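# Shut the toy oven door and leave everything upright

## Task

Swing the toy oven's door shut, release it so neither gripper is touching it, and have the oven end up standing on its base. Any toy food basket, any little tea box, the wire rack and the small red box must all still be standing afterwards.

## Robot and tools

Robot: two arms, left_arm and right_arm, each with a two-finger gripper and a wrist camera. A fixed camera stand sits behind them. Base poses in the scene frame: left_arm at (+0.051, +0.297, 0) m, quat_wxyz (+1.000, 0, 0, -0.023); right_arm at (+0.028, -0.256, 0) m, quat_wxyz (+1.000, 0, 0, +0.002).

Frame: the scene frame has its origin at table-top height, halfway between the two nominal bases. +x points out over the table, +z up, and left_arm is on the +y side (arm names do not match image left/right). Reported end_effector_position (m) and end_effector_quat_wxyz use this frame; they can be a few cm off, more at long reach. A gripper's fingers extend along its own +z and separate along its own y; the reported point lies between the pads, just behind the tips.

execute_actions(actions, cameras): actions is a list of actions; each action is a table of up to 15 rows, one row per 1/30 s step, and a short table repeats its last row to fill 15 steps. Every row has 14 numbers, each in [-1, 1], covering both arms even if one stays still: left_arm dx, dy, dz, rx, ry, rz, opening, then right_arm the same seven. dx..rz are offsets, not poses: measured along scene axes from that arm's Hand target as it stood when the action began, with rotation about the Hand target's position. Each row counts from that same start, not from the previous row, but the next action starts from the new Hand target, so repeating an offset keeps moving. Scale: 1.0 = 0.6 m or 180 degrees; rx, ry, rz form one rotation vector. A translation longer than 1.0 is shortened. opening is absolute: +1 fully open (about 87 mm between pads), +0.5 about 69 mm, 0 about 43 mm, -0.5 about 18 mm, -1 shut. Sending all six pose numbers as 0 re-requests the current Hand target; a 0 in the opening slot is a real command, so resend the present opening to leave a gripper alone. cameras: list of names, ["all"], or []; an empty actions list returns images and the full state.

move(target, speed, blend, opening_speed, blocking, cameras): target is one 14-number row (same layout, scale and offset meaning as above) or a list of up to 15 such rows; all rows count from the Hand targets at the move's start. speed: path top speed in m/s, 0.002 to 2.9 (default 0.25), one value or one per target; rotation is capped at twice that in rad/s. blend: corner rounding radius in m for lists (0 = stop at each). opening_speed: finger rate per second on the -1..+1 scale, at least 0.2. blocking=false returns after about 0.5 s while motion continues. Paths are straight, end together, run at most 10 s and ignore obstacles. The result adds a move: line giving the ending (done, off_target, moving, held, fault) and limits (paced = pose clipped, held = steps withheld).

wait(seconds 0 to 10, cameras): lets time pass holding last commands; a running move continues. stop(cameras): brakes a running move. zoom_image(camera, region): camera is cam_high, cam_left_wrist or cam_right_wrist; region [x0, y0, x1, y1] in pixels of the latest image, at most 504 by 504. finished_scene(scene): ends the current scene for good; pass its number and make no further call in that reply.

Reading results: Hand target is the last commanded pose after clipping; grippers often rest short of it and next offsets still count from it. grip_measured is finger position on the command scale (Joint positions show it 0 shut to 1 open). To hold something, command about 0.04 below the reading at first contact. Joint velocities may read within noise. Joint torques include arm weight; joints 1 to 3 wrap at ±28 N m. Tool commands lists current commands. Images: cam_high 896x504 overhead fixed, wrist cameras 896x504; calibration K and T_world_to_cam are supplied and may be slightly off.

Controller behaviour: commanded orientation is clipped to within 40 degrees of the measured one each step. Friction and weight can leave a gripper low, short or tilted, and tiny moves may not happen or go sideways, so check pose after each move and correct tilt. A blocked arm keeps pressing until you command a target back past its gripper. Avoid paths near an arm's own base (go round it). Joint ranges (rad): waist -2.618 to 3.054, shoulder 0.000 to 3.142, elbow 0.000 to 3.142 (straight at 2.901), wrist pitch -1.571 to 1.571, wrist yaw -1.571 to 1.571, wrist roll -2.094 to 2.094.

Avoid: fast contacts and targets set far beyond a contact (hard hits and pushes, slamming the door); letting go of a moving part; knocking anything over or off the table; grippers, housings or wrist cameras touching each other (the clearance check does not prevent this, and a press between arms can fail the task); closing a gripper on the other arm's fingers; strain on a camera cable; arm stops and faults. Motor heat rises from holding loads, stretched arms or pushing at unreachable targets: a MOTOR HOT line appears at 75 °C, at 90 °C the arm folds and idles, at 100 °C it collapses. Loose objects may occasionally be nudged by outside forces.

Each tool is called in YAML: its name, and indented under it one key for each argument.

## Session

Done on the practice. Now scene 2.

execute_actions:
  actions: []

Scene clock: 0.00 s.
left_arm: end_effector_position=(+0.4370, +0.2942, +0.0515) grip_measured=+0.964 end_effector_quat_wxyz=(+0.585, +0.014, +0.809, +0.053) | right_arm: end_effector_position=(+0.4019, -0.2706, +0.0528) grip_measured=+0.982 end_effector_quat_wxyz=(+0.592, +0.043, +0.800, -0.088)
Joint positions: left_arm=[-0.036 1.578 0.361 0.899 -0.146 0.059 0.982] | right_arm=[0.087 1.559 0.311 0.949 0.28 -0.009 0.991]
Joint velocities: within noise
Joint torques (N m): no reading
Heat: left arm: 37 °C; right arm: 33 °C.
Hand target: left_arm +0.4400, +0.2940, +0.0570; +0.591, +0.013, +0.805, +0.052 | right_arm +0.4055, -0.2703, +0.0591; +0.600, +0.044, +0.794, -0.087
Tool commands: left_gripper/opening=+1.0 right_gripper/opening=+1.0
camera_calibration:
cam_left_wrist: T_world_to_cam=[[0.0386302, -0.994498, -0.097371, 0.278136], [-0.926018, 0.000988716, -0.377479, 0.446316], [0.375499, 0.104749, -0.920885, -0.00556564], [0, 0, 0, 1]] pos_world=[0.404642, 0.276747, 0.190432]
cam_right_wrist: T_world_to_cam=[[-0.197147, -0.978336, 0.0631836, -0.188266], [-0.907099, 0.157585, -0.390306, 0.447415], [0.371894, -0.134262, -0.918514, 0.012476], [0, 0, 0, 1]] pos_world=[0.364094, -0.253018, 0.197984]

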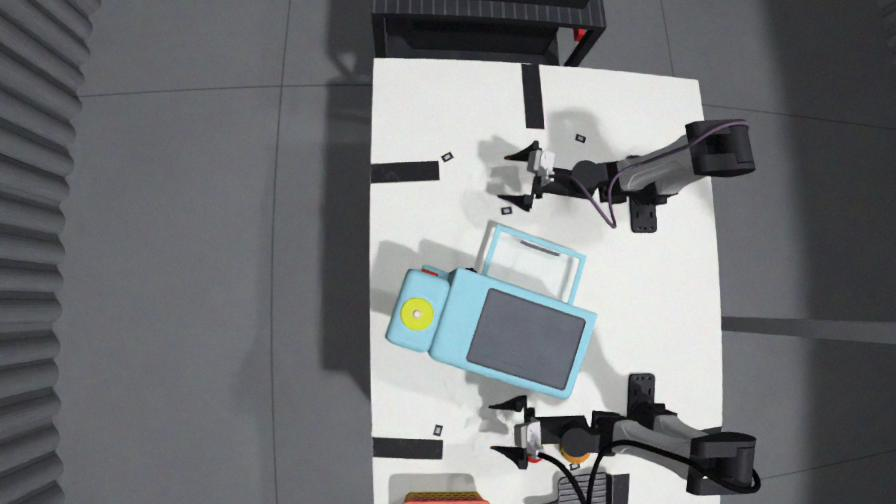

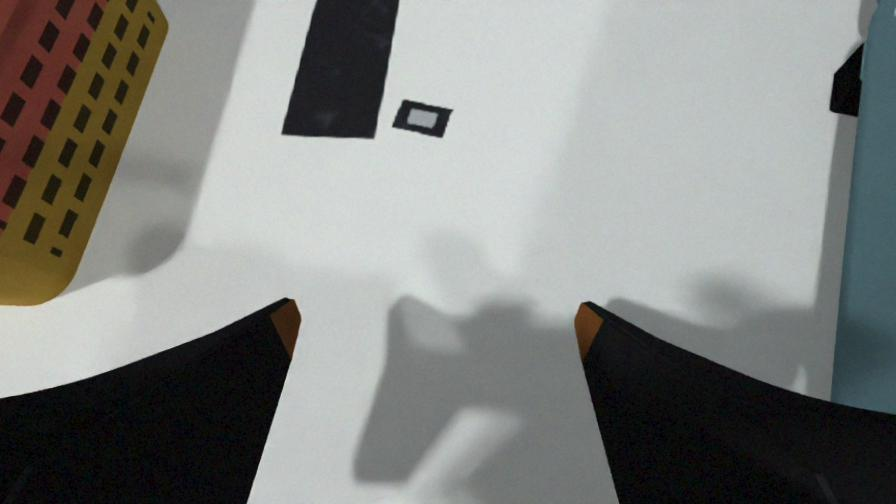

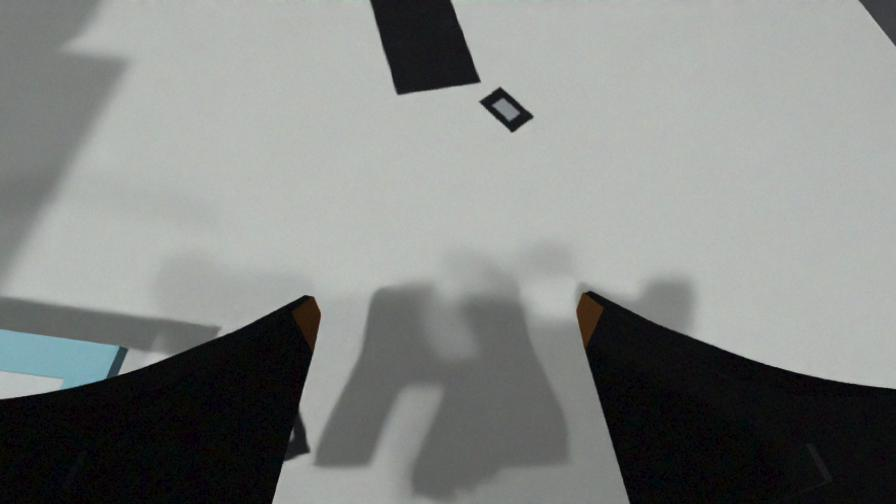

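move:
  target: [0,0,0,0,0,0,1,-0.1158,0.1188,0.085,-0.0023,0.0892,0.328,-1]
  speed: 0.4
  cameras: ["cam_high","cam_right_wrist"]

Scene clock: 3.37 s.
left_arm: end_effector_position=(+0.4370, +0.2942, +0.0515) grip_measured=+0.964 end_effector_quat_wxyz=(+0.585, +0.014, +0.809, +0.053) | right_arm: end_effector_position=(+0.3292, -0.1982, +0.1011) grip_measured=-1.000 end_effector_quat_wxyz=(+0.444, -0.358, +0.793, +0.213)
Joint positions: left_arm=[-0.036 1.578 0.361 0.899 -0.146 0.059 0.982] | right_arm=[-0.191 1.25 0.69 -0.327 -0.843 -0.72 0]
Joint torques (N m): left_arm=[-0.05 -5.55 5.5 2.09 -0.13 -0.01] | right_arm=[-1.17 -2.82 10.88 1.58 -0.59 -0.02]
Heat: left arm: 37 °C; right arm: 34 °C.
Hand target: left_arm +0.4400, +0.2940, +0.0570; +0.591, +0.013, +0.805, +0.052 | right_arm +0.3361, -0.1991, +0.1101; +0.453, -0.366, +0.785, +0.211
Off the commanded pose: left_arm 0.006 m, 1 deg | right_arm 0.011 m, 2 deg.
move: off_target (right_arm)
camera_calibration:
cam_right_wrist: T_world_to_cam=[[0.736513, -0.67529, -0.0391359, -0.371771], [-0.672828, -0.725413, -0.145185, 0.112074], [0.0696526, 0.133263, -0.98863, 0.253282], [0, 0, 0, 1]] pos_world=[0.331579, -0.203507, 0.252124]
Images, in order (width x height): cam_high 896x504, cam_right_wrist 896x504.

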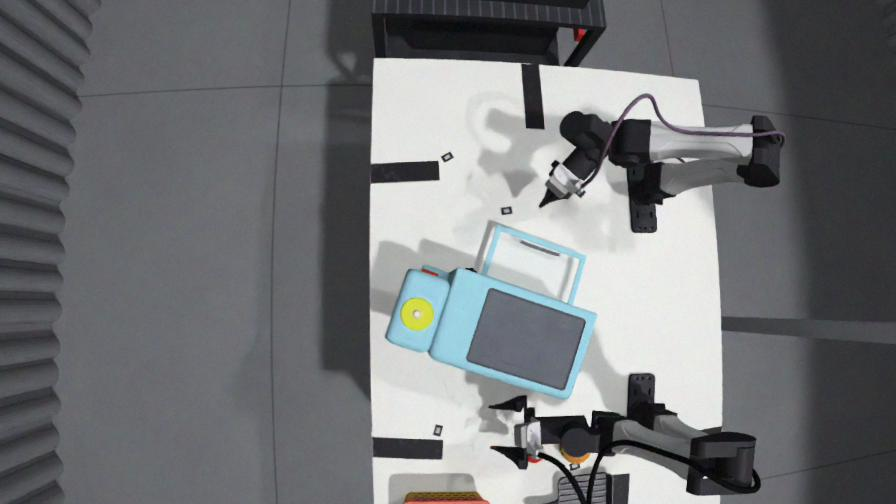

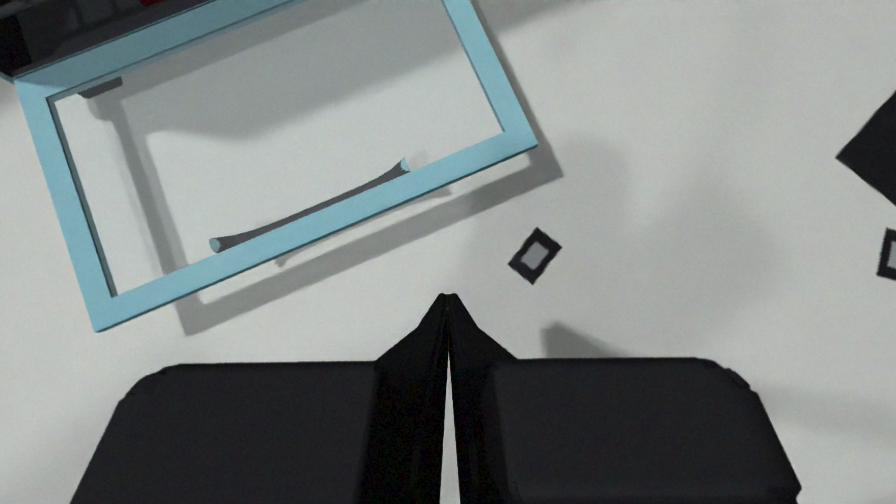

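move:
  target:
    - [0,0,0,0,0,0,1,-0.005,0,-0.1335,0,0,0,-1]
    - [0,0,0,0,0,0,1,0.0665,0.0985,-0.1335,0,0,0,-1]
    - [0,0,0,0,0,0,1,0.0665,0.0985,-0.06,0,0,0,-1]
  speed: [0.2,0.12,0.12]
  blend: [0.015,0,0]
  cameras: ["cam_high","cam_right_wrist"]

Scene clock: 6.67 s.
left_arm: end_effector_position=(+0.4370, +0.2942, +0.0515) grip_measured=+0.964 end_effector_quat_wxyz=(+0.585, +0.014, +0.809, +0.053) | right_arm: end_effector_position=(+0.3682, -0.1471, +0.0561) grip_measured=-1.000 end_effector_quat_wxyz=(+0.435, -0.358, +0.800, +0.208)
Joint positions: left_arm=[-0.036 1.578 0.361 0.899 -0.146 0.059 0.982] | right_arm=[0.042 1.48 0.647 0.086 -0.666 -0.495 0]
Joint torques (N m): left_arm=[-0.05 -5.56 5.49 2.09 -0.13 -0.01] | right_arm=[0.47 -7.17 10.41 1.84 -0.49 0.22]
Heat: left arm: 37 °C; right arm: 34 °C.
Hand target: left_arm +0.4400, +0.2940, +0.0570; +0.591, +0.013, +0.805, +0.052 | right_arm +0.3759, -0.1399, +0.0740; +0.453, -0.366, +0.785, +0.211
Off the commanded pose: left_arm 0.006 m, 1 deg | right_arm 0.021 m, 3 deg.
move: off_target (right_arm)
camera_calibration:
cam_right_wrist: T_world_to_cam=[[0.731539, -0.680611, -0.0402319, -0.366686], [-0.679599, -0.723172, -0.123155, 0.170386], [0.0547257, 0.117434, -0.991572, 0.202494], [0, 0, 0, 1]] pos_world=[0.372958, -0.150132, 0.207019]
Images, in order (width x height): cam_high 896x504, cam_right_wrist 896x504.

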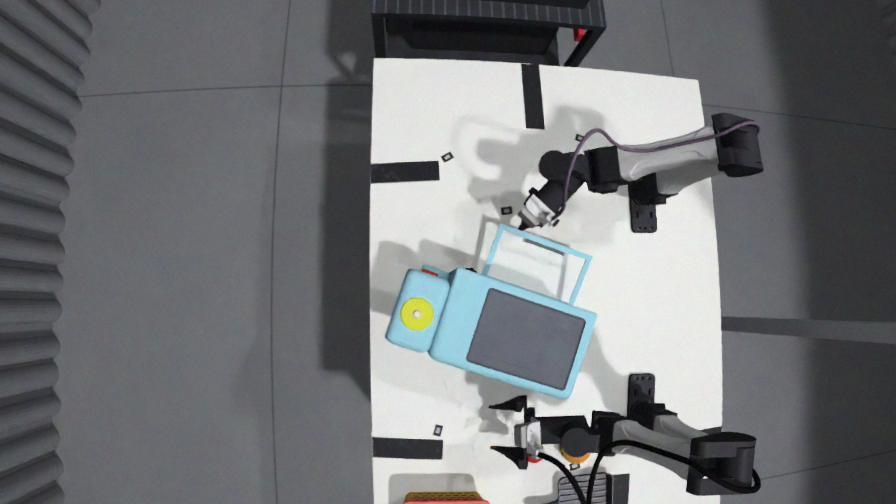

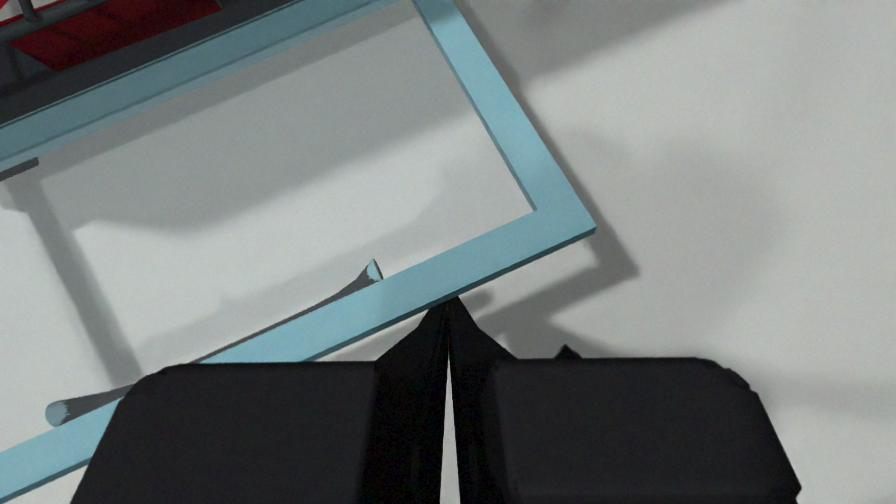

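move:
  target:
    - [0,0,0,0,0,0,1,0.0117,0,-0.032,0,0,0,-1]
    - [0,0,0,0,0,0,1,0.0168,0.0315,-0.032,0,0,0,-1]
    - [0,0,0,0,0,0,1,0.0168,0.0315,0.018,0,0,0,-1]
    - [0,0,0,0,0,0,1,0.021,0.04,0.052,0,0,0,-1]
    - [0,0,0,0,0,0,1,0.0335,0.0787,0.115,0,0,0,-1]
  speed: 0.1
  blend: [0.005,0.005,0.01,0.01,0]
  cameras: ["cam_high","cam_right_wrist"]

Scene clock: 9.20 s.
left_arm: end_effector_position=(+0.4370, +0.2942, +0.0515) grip_measured=+0.964 end_effector_quat_wxyz=(+0.585, +0.014, +0.809, +0.053) | right_arm: end_effector_position=(+0.3904, -0.0967, +0.1271) grip_measured=-1.000 end_effector_quat_wxyz=(+0.438, -0.364, +0.794, +0.213)
Joint positions: left_arm=[-0.036 1.578 0.361 0.899 -0.146 0.059 0.982] | right_arm=[0.206 1.455 0.913 -0.126 -0.558 -0.375 0]
Joint torques (N m): left_arm=[-0.05 -5.56 5.5 2.09 -0.13 -0.01] | right_arm=[0.02 -6.91 11.25 1.87 -0.24 0.2]
Heat: left arm: 38 °C; right arm: 35 °C.
Hand target: left_arm +0.4400, +0.2940, +0.0570; +0.591, +0.013, +0.805, +0.052 | right_arm +0.3960, -0.0927, +0.1431; +0.453, -0.366, +0.785, +0.211
Off the commanded pose: left_arm 0.006 m, 1 deg | right_arm 0.017 m, 2 deg.
move: off_target (right_arm)
camera_calibration:
cam_right_wrist: T_world_to_cam=[[0.744123, -0.666984, -0.03759, -0.349725], [-0.6652, -0.734596, -0.133712, 0.225225], [0.0615705, 0.124503, -0.990307, 0.263711], [0, 0, 0, 1]] pos_world=[0.393822, -0.100645, 0.278124]
Images, in order (width x height): cam_high 896x504, cam_right_wrist 896x504.

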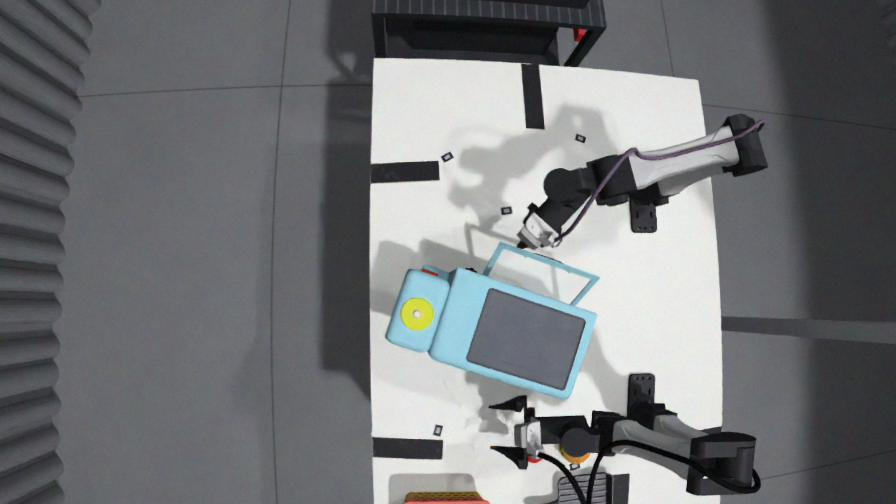

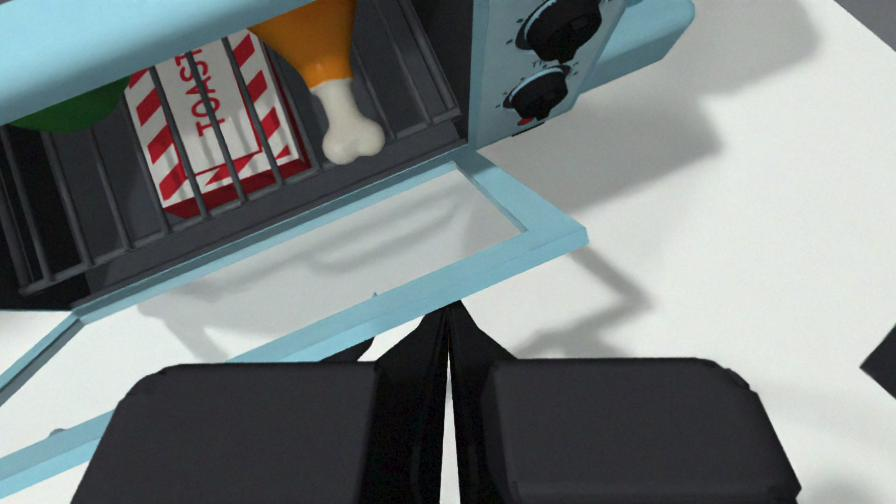

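move:
  target:
    - [0,0,0,0,0,0,1,0.0217,0.061,0.017,0,0,0,-1]
    - [0,0,0,0,0,0,1,0.055,0.157,0.010,0,0,0,-1]
  speed: [0.1,0.08]
  blend: [0.02,0]
  cameras: ["cam_high","cam_right_wrist"]

Scene clock: 11.27 s.
left_arm: end_effector_position=(+0.4370, +0.2942, +0.0515) grip_measured=+0.964 end_effector_quat_wxyz=(+0.585, +0.014, +0.809, +0.053) | right_arm: end_effector_position=(+0.4173, -0.0312, +0.1273) grip_measured=-1.000 end_effector_quat_wxyz=(+0.418, -0.352, +0.818, +0.178)
Joint positions: left_arm=[-0.036 1.578 0.361 0.899 -0.146 0.059 0.982] | right_arm=[0.422 1.634 1.124 -0.153 -0.307 -0.237 0]
Joint torques (N m): left_arm=[-0.03 -5.55 5.52 2.09 -0.13 -0.01] | right_arm=[2.52 -5.27 12.56 2.97 -0.71 0.36]
Heat: left arm: 39 °C; right arm: 35 °C.
Hand target: left_arm +0.4400, +0.2940, +0.0570; +0.591, +0.013, +0.805, +0.052 | right_arm +0.4290, +0.0014, +0.1490; +0.453, -0.366, +0.785, +0.211
Off the commanded pose: left_arm 0.006 m, 1 deg | right_arm 0.041 m, 7 deg.
move: off_target (right_arm)
camera_calibration:
cam_right_wrist: T_world_to_cam=[[0.702736, -0.711326, -0.0133086, -0.313173], [-0.710627, -0.7009, -0.0612293, 0.302027], [0.034226, 0.0524855, -0.998035, 0.264217], [0, 0, 0, 1]] pos_world=[0.425663, -0.0249455, 0.278023]
Images, in order (width x height): cam_high 896x504, cam_right_wrist 896x504.

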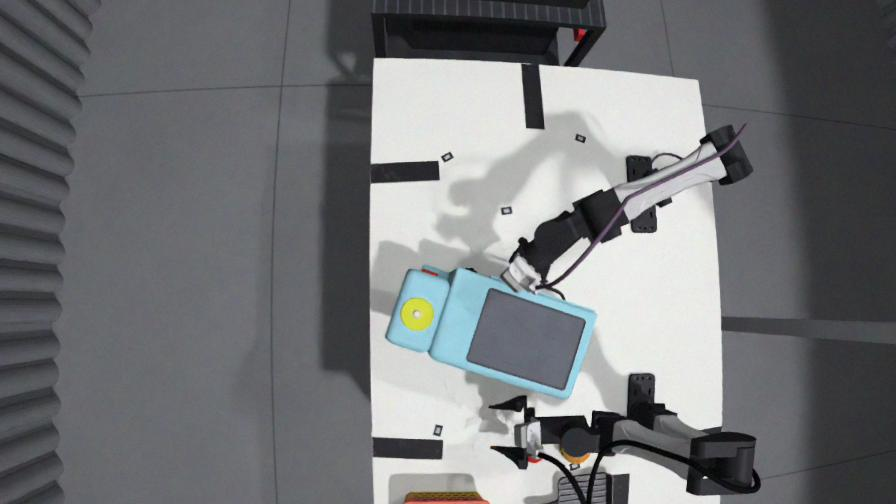

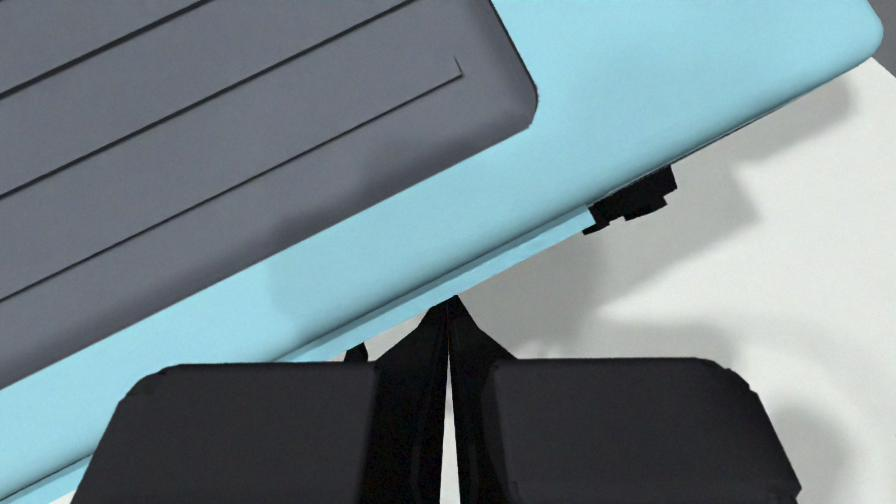

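move:
  target: [0,0,0,0,0,0,1,-0.073,-0.194,0.02,0,0,0,-1]
  speed: 0.2
  cameras: ["cam_high","cam_right_wrist"]

Scene clock: 12.80 s.
left_arm: end_effector_position=(+0.4370, +0.2942, +0.0515) grip_measured=+0.964 end_effector_quat_wxyz=(+0.585, +0.014, +0.809, +0.053) | right_arm: end_effector_position=(+0.3884, -0.1148, +0.1566) grip_measured=-1.000 end_effector_quat_wxyz=(+0.448, -0.359, +0.791, +0.210)
Joint positions: left_arm=[-0.036 1.578 0.361 0.899 -0.146 0.059 0.982] | right_arm=[0.147 1.394 0.972 -0.244 -0.598 -0.404 0]
Joint torques (N m): left_arm=[-0.03 -5.56 5.52 2.09 -0.14 -0.01] | right_arm=[-1.01 -7.2 7.76 1.9 -0.46 -0.05]
Heat: left arm: 39 °C; right arm: 35 °C.
Hand target: left_arm +0.4400, +0.2940, +0.0570; +0.591, +0.013, +0.805, +0.052 | right_arm +0.3853, -0.1150, +0.1611; +0.453, -0.366, +0.785, +0.211
Off the commanded pose: left_arm 0.006 m, 1 deg | right_arm 0.005 m, 1 deg.
move: done
camera_calibration:
cam_right_wrist: T_world_to_cam=[[0.736082, -0.676196, -0.0306772, -0.358208], [-0.67214, -0.724803, -0.151293, 0.221178], [0.0800686, 0.131983, -0.988013, 0.288621], [0, 0, 0, 1]] pos_world=[0.389224, -0.120002, 0.307635]
Images, in order (width x height): cam_high 896x504, cam_right_wrist 896x504.

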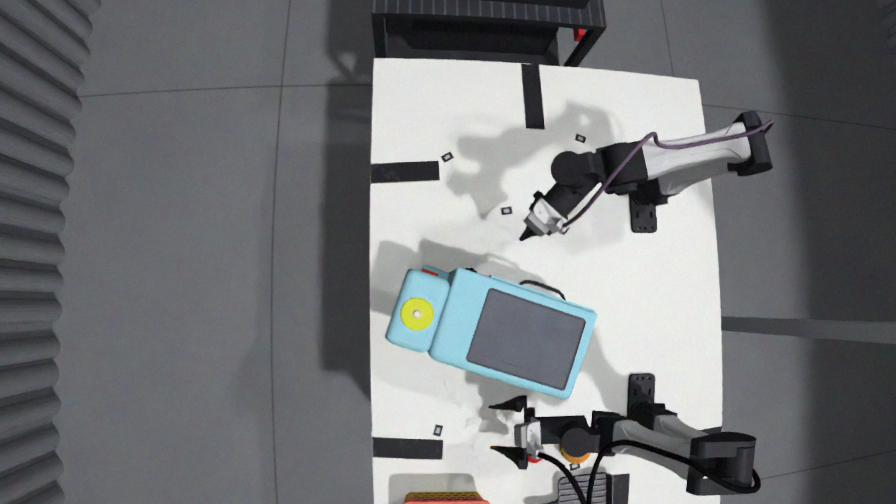

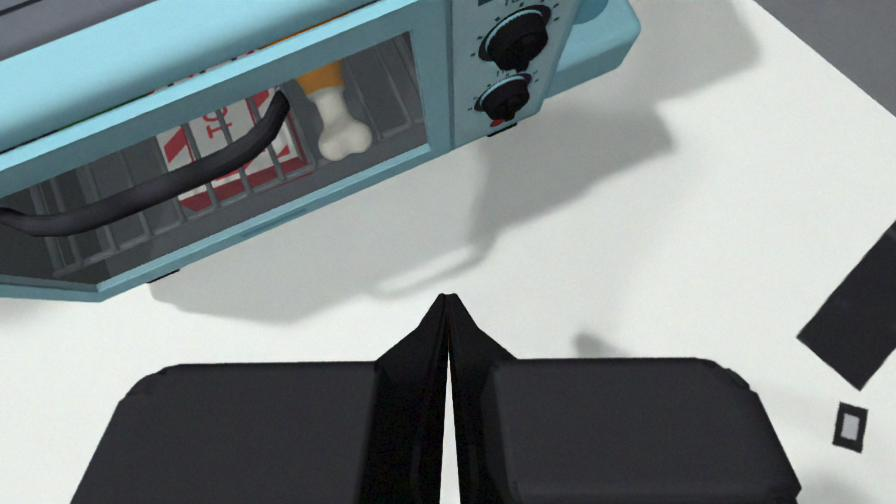

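finished_scene:
  scene: 2

The scene is finished: the task was done.


## Next scene

The same job, from a new start.

execute_actions:
  actions: []

Scene clock: 0.00 s.
left_arm: end_effector_position=(+0.4280, +0.3162, +0.0360) grip_measured=+0.964 end_effector_quat_wxyz=(+0.521, -0.052, +0.849, +0.068) | right_arm: end_effector_position=(+0.3955, -0.2925, +0.0344) grip_measured=+0.982 end_effector_quat_wxyz=(+0.513, +0.078, +0.852, -0.069)
Joint positions: left_arm=[0.002 1.541 0.438 0.627 -0.209 -0.038 0.982] | right_arm=[-0.023 1.507 0.419 0.596 0.183 0.055 0.991]
Joint velocities: within noise
Joint torques (N m): no reading
Heat: left arm: 33 °C; right arm: 29 °C.
Hand target: left_arm +0.4319, +0.3161, +0.0425; +0.529, -0.053, +0.844, +0.067 | right_arm +0.4000, -0.2926, +0.0413; +0.522, +0.079, +0.847, -0.069
Tool commands: left_gripper/opening=+1.0 right_gripper/opening=+1.0
camera_calibration:
cam_left_wrist: T_world_to_cam=[[0.159648, -0.98552, -0.0571159, 0.242822], [-0.961112, -0.141966, -0.236872, 0.487202], [0.225334, 0.0927109, -0.96986, 0.0509895], [0, 0, 0, 1]] pos_world=[0.418001, 0.303745, 0.178726]
cam_right_wrist: T_world_to_cam=[[-0.233232, -0.972283, 0.0164074, -0.192128], [-0.952651, 0.225072, -0.204446, 0.469166], [0.195087, -0.0633139, -0.97874, 0.0877764], [0, 0, 0, 1]] pos_world=[0.385017, -0.286841, 0.184982]

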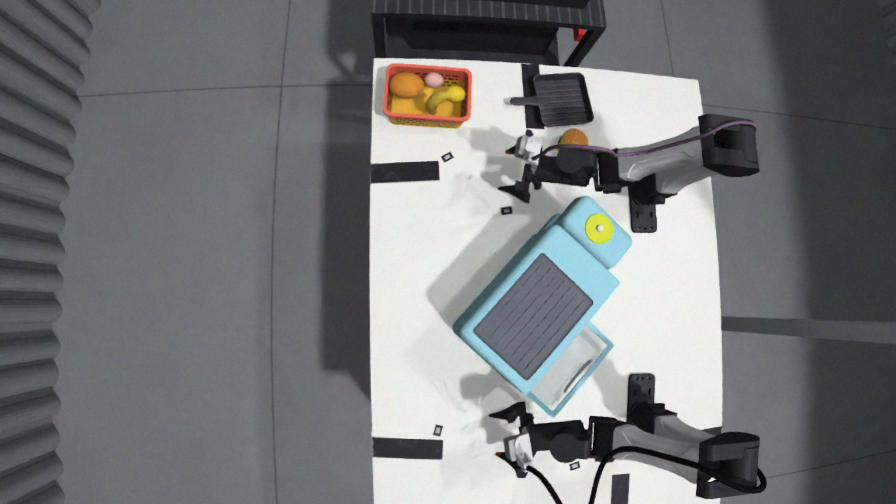

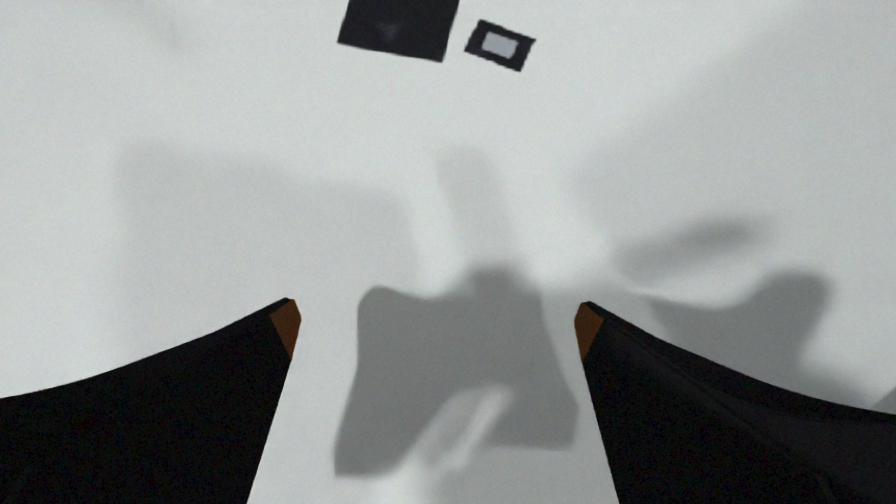

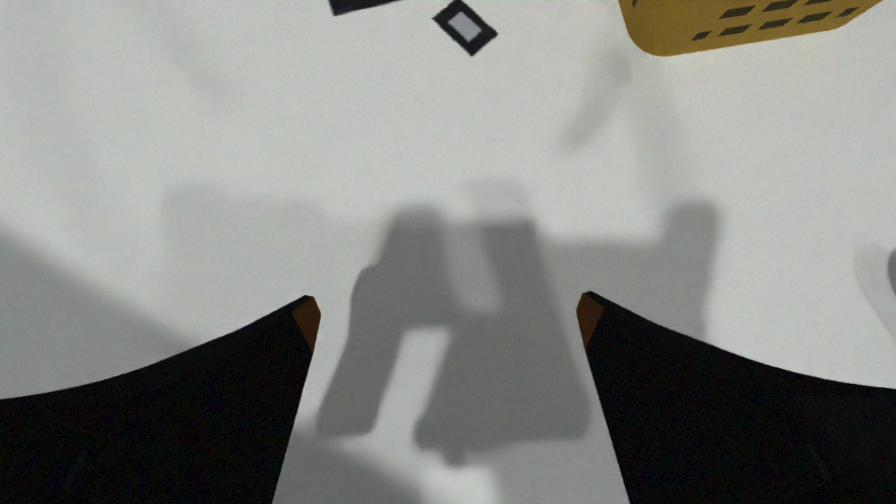

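move:
  target:
    - [-0.15,0.02,0.2,0.0083,0.056,-0.15,-1,0,0,0,0,0,0,1]
    - [-0.2948,-0.0518,0.179,0.0166,0.1122,-0.295,-1,0,0,0,0,0,0,1]
  speed: 0.35
  blend: [0.05,0]
  cameras: ["cam_high","cam_left_wrist"]

Scene clock: 6.83 s.
left_arm: end_effector_position=(+0.2518, +0.2850, +0.1413) grip_measured=-1.000 end_effector_quat_wxyz=(+0.345, +0.351, +0.859, -0.144) | right_arm: end_effector_position=(+0.3955, -0.2925, +0.0344) grip_measured=+0.982 end_effector_quat_wxyz=(+0.513, +0.078, +0.852, -0.069)
Joint positions: left_arm=[0.414 0.961 0.863 -1.099 0.687 1.01 0] | right_arm=[-0.023 1.507 0.419 0.596 0.183 0.055 0.991]
Joint torques (N m): left_arm=[0.57 -0.7 9.2 0.88 0.47 0.08] | right_arm=[-0.68 -5.55 7.71 2.2 -0.02 0.12]
Heat: left arm: 34 °C; right arm: 30 °C.
Hand target: left_arm +0.2551, +0.2850, +0.1498; +0.353, +0.353, +0.854, -0.146 | right_arm +0.4001, -0.2926, +0.0413; +0.522, +0.079, +0.847, -0.069
Off the commanded pose: left_arm 0.009 m, 1 deg | right_arm 0.008 m, 1 deg.
move: done
camera_calibration:
cam_left_wrist: T_world_to_cam=[[-0.700636, -0.713457, 0.00940245, 0.375946], [-0.709391, 0.697938, 0.0982161, -0.0117275], [-0.0766353, 0.0621437, -0.995121, 0.284082], [0, 0, 0, 1]] pos_world=[0.276853, 0.258753, 0.280313]
Images, in order (width x height): cam_high 896x504, cam_left_wrist 896x504.

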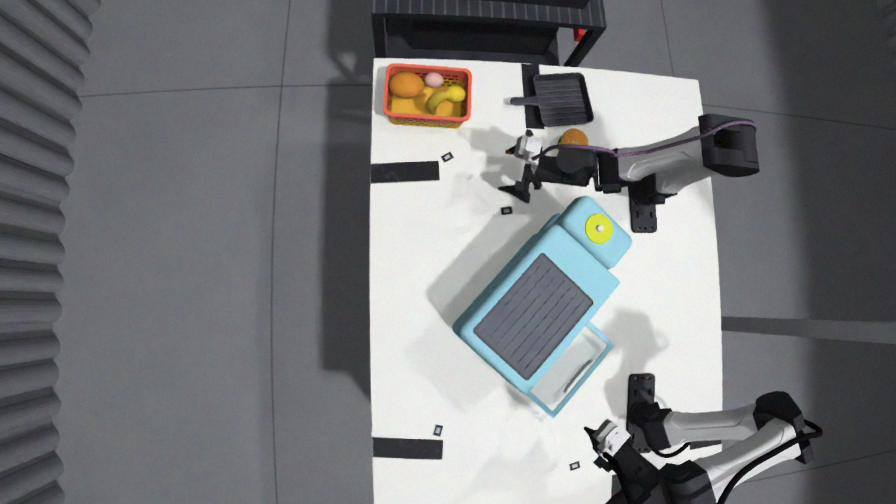

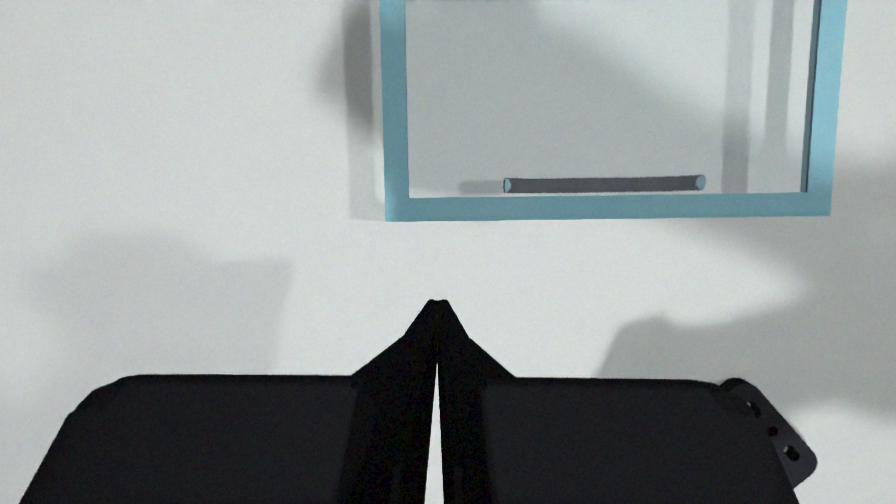

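move:
  target:
    - [0,0,-0.208,0,0,0,-1,0,0,0,0,0,0,1]
    - [0.036,-0.0347,-0.213,0,0,0,-1,0,0,0,0,0,0,1]
    - [0.0415,-0.045,-0.141,0,0,0,-1,0,0,0,0,0,0,1]
  speed: [0.15,0.1,0.1]
  blend: [0.005,0,0]
  cameras: ["cam_high","cam_left_wrist"]

Scene clock: 10.23 s.
left_arm: end_effector_position=(+0.2629, +0.2620, +0.0466) grip_measured=-1.000 end_effector_quat_wxyz=(+0.319, +0.341, +0.871, -0.152) | right_arm: end_effector_position=(+0.3955, -0.2925, +0.0344) grip_measured=+0.982 end_effector_quat_wxyz=(+0.513, +0.078, +0.852, -0.069)
Joint positions: left_arm=[0.226 1.026 0.517 -0.616 0.589 0.789 0] | right_arm=[-0.023 1.507 0.419 0.596 0.183 0.055 0.991]
Joint torques (N m): left_arm=[-0.96 -3.17 10.04 1.41 0.5 -0.05] | right_arm=[-0.68 -5.55 7.71 2.2 -0.02 0.12]
Heat: left arm: 34 °C; right arm: 30 °C.
Hand target: left_arm +0.2800, +0.2580, +0.0653; +0.353, +0.353, +0.854, -0.146 | right_arm +0.4001, -0.2926, +0.0413; +0.522, +0.079, +0.847, -0.069
Off the commanded pose: left_arm 0.026 m, 5 deg | right_arm 0.008 m, 1 deg.
move: off_target (left_arm)
camera_calibration:
cam_left_wrist: T_world_to_cam=[[-0.689774, -0.722253, 0.05061, 0.365659], [-0.710757, 0.688799, 0.14276, 0.0222901], [-0.137969, 0.0625005, -0.988463, 0.207785], [0, 0, 0, 1]] pos_world=[0.296733, 0.235759, 0.1837]
Images, in order (width x height): cam_high 896x504, cam_left_wrist 896x504.

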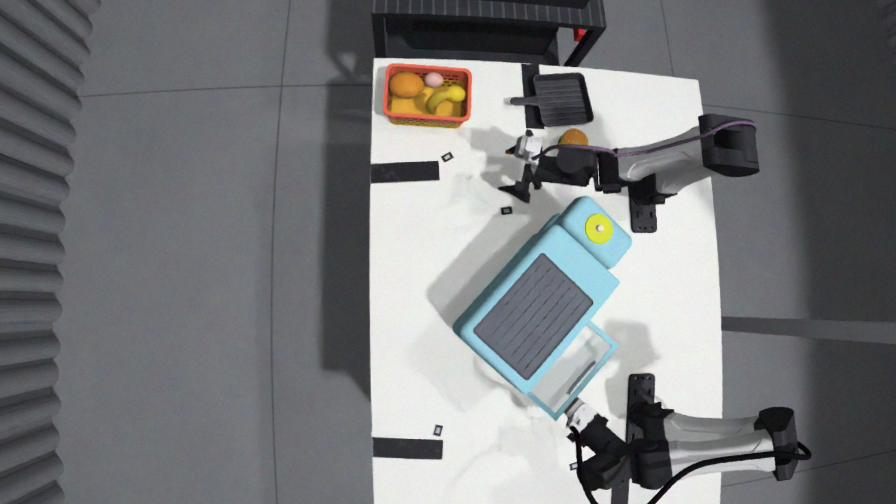

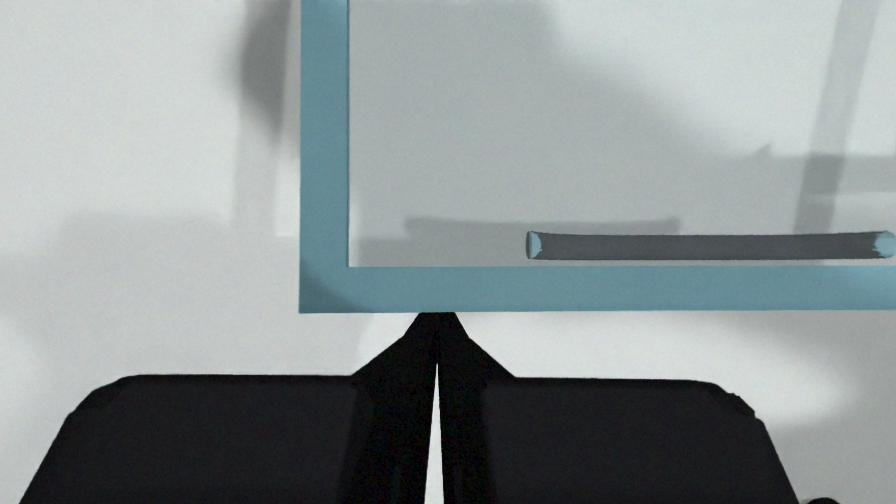

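move:
  target:
    - [0,0,-0.025,0,0,0,-1,0,0,0,0,0,0,1]
    - [0.03,-0.028,-0.025,0,0,0,-1,0,0,0,0,0,0,1]
    - [0.03,-0.028,0.033,0,0,0,-1,0,0,0,0,0,0,1]
    - [0.042,-0.038,0.075,0,0,0,-1,0,0,0,0,0,0,1]
    - [0.07,-0.067,0.13,0,0,0,-1,0,0,0,0,0,0,1]
  speed: 0.1
  blend: [0.005,0.005,0.01,0.01,0]
  cameras: ["cam_high","cam_left_wrist"]

Scene clock: 12.73 s.
left_arm: end_effector_position=(+0.3087, +0.2221, +0.1318) grip_measured=-1.000 end_effector_quat_wxyz=(+0.332, +0.348, +0.864, -0.149) | right_arm: end_effector_position=(+0.3955, -0.2925, +0.0344) grip_measured=+0.982 end_effector_quat_wxyz=(+0.513, +0.078, +0.852, -0.069)
Joint positions: left_arm=[-0.009 1.117 0.876 -0.737 0.48 0.563 0] | right_arm=[-0.023 1.507 0.419 0.596 0.183 0.055 0.991]
Joint torques (N m): left_arm=[-0.75 -2 9.65 1.76 0.21 -0.04] | right_arm=[-0.68 -5.56 7.69 2.2 -0.02 0.12]
Heat: left arm: 35 °C; right arm: 30 °C.
Hand target: left_arm +0.3220, +0.2178, +0.1434; +0.354, +0.353, +0.854, -0.146 | right_arm +0.4001, -0.2926, +0.0413; +0.522, +0.079, +0.847, -0.069
Off the commanded pose: left_arm 0.018 m, 3 deg | right_arm 0.008 m, 1 deg.
move: off_target (left_arm)
camera_calibration:
cam_left_wrist: T_world_to_cam=[[-0.699533, -0.713981, 0.0297405, 0.368031], [-0.706492, 0.697247, 0.121309, 0.0696931], [-0.107349, 0.0638481, -0.992169, 0.291588], [0, 0, 0, 1]] pos_world=[0.337989, 0.195557, 0.269905]
Images, in order (width x height): cam_high 896x504, cam_left_wrist 896x504.

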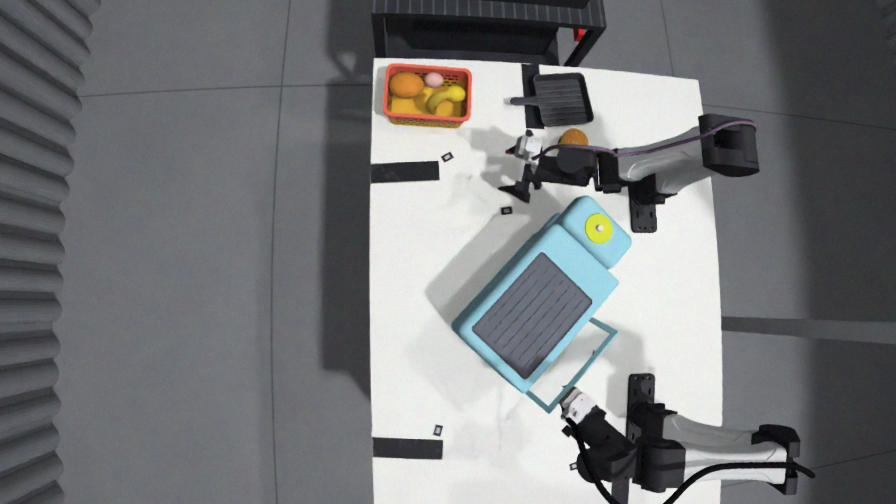

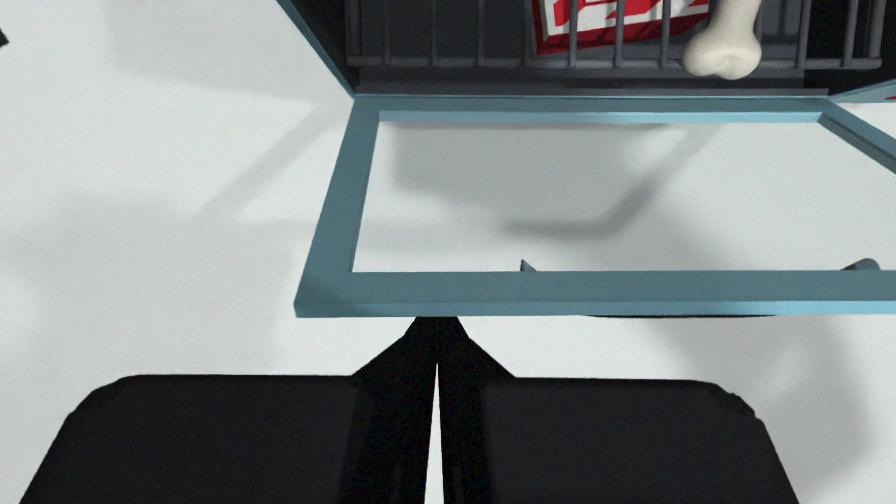

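move:
  target:
    - [0.038,-0.037,0.023,0,0,0,-1,0,0,0,0,0,0,1]
    - [0.123,-0.12,0.012,0,0,0,-1,0,0,0,0,0,0,1]
  speed: [0.1,0.08]
  blend: [0.02,0]
  cameras: ["cam_high","cam_left_wrist"]

Scene clock: 14.77 s.
left_arm: end_effector_position=(+0.3635, +0.1643, +0.1395) grip_measured=-1.000 end_effector_quat_wxyz=(+0.304, +0.343, +0.877, -0.145) | right_arm: end_effector_position=(+0.3955, -0.2925, +0.0344) grip_measured=+0.982 end_effector_quat_wxyz=(+0.513, +0.078, +0.852, -0.069)
Joint positions: left_arm=[-0.229 1.403 1.116 -0.671 0.335 0.366 0] | right_arm=[-0.023 1.507 0.419 0.596 0.183 0.055 0.991]
Joint torques (N m): left_arm=[-1.81 -2.19 9.8 2.67 0.12 -0.05] | right_arm=[-0.68 -5.55 7.71 2.2 -0.02 0.12]
Heat: left arm: 35 °C; right arm: 31 °C.
Hand target: left_arm +0.3958, +0.1458, +0.1505; +0.353, +0.353, +0.854, -0.146 | right_arm +0.4001, -0.2926, +0.0413; +0.522, +0.079, +0.847, -0.069
Off the commanded pose: left_arm 0.039 m, 6 deg | right_arm 0.008 m, 1 deg.
move: off_target (left_arm); blend cut to 0.0176 m at target 1
camera_calibration:
cam_left_wrist: T_world_to_cam=[[-0.689302, -0.722779, 0.049536, 0.35993], [-0.706086, 0.685542, 0.177412, 0.141762], [-0.162189, 0.0873139, -0.982889, 0.323599], [0, 0, 0, 1]] pos_world=[0.400681, 0.134711, 0.275082]
Images, in order (width x height): cam_high 896x504, cam_left_wrist 896x504.

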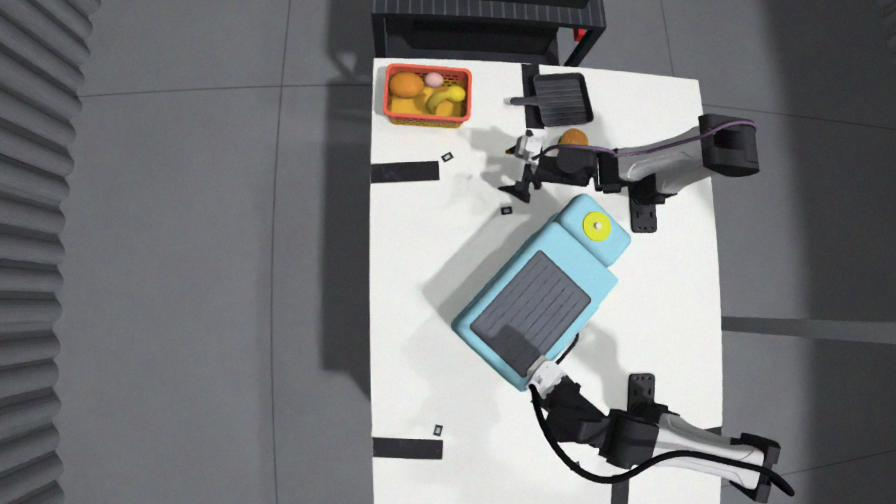

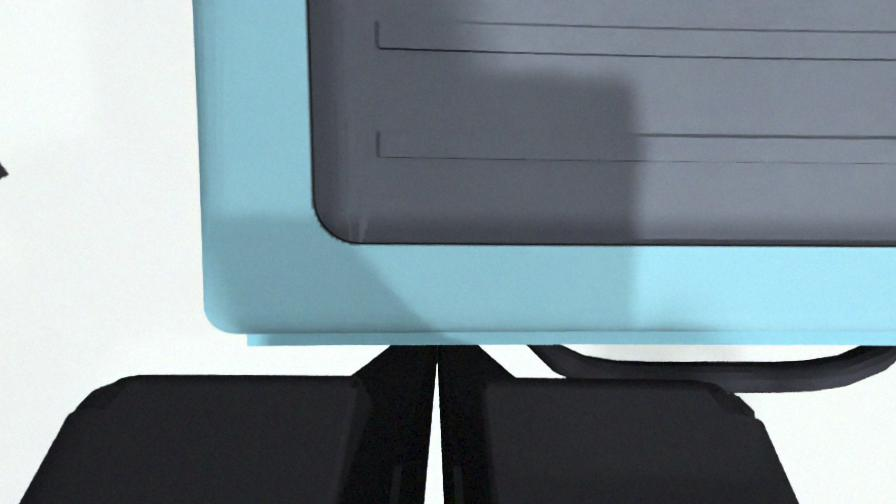

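move:
  target: [-0.135,0.1235,0.018,0,0,0,-1,0,0,0,0,0,0,1]
  speed: 0.2
  cameras: ["cam_left_wrist"]

Scene clock: 16.27 s.
left_arm: end_effector_position=(+0.3196, +0.2202, +0.1626) grip_measured=-1.000 end_effector_quat_wxyz=(+0.356, +0.351, +0.855, -0.139) | right_arm: end_effector_position=(+0.3955, -0.2925, +0.0344) grip_measured=+0.982 end_effector_quat_wxyz=(+0.513, +0.078, +0.852, -0.069)
Joint positions: left_arm=[-0.017 1.116 0.972 -0.775 0.473 0.554 0] | right_arm=[-0.023 1.507 0.419 0.596 0.183 0.055 0.991]
Joint torques (N m): left_arm=[0.47 -3.63 6.05 1.36 0.32 0.09] | right_arm=[-0.68 -5.55 7.69 2.2 -0.02 0.12]
Heat: left arm: 35 °C; right arm: 31 °C.
Hand target: left_arm +0.3147, +0.2199, +0.1613; +0.353, +0.353, +0.854, -0.146 | right_arm +0.4001, -0.2926, +0.0413; +0.522, +0.079, +0.847, -0.069
Off the commanded pose: left_arm 0.005 m, 1 deg | right_arm 0.008 m, 1 deg.
move: done
camera_calibration:
cam_left_wrist: T_world_to_cam=[[-0.698447, -0.715621, -0.00766422, 0.379498], [-0.713768, 0.69578, 0.0801556, 0.0843082], [-0.0520284, 0.0614549, -0.996753, 0.306966], [0, 0, 0, 1]] pos_world=[0.341207, 0.194053, 0.30212]
Images, in order (width x height): cam_left_wrist 896x504.

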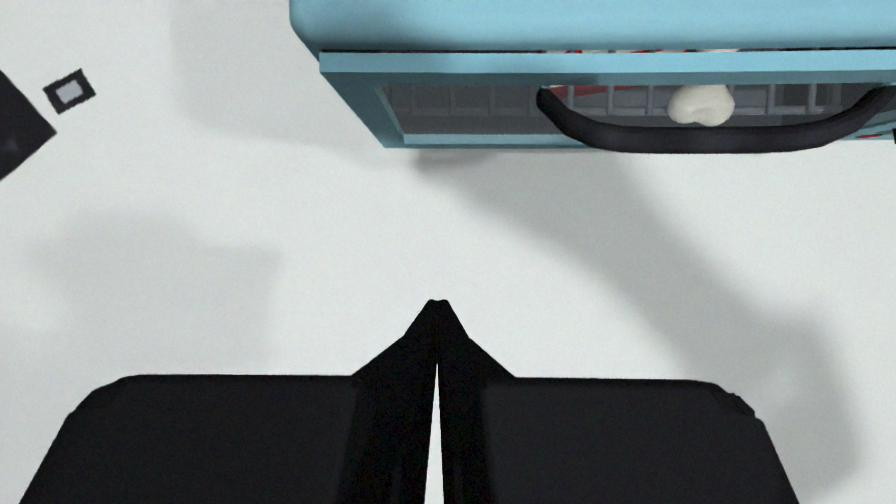

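zoom_image:
  camera: "cam_left_wrist"
  region: [280, 20, 780, 170]

Scaled by 1.008 from the camera's 896x504 image, which has a finer 1280x720 frame.

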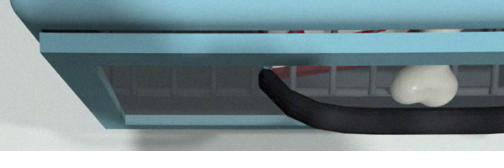

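finished_scene:
  scene: 3

The scene is finished: the task was done.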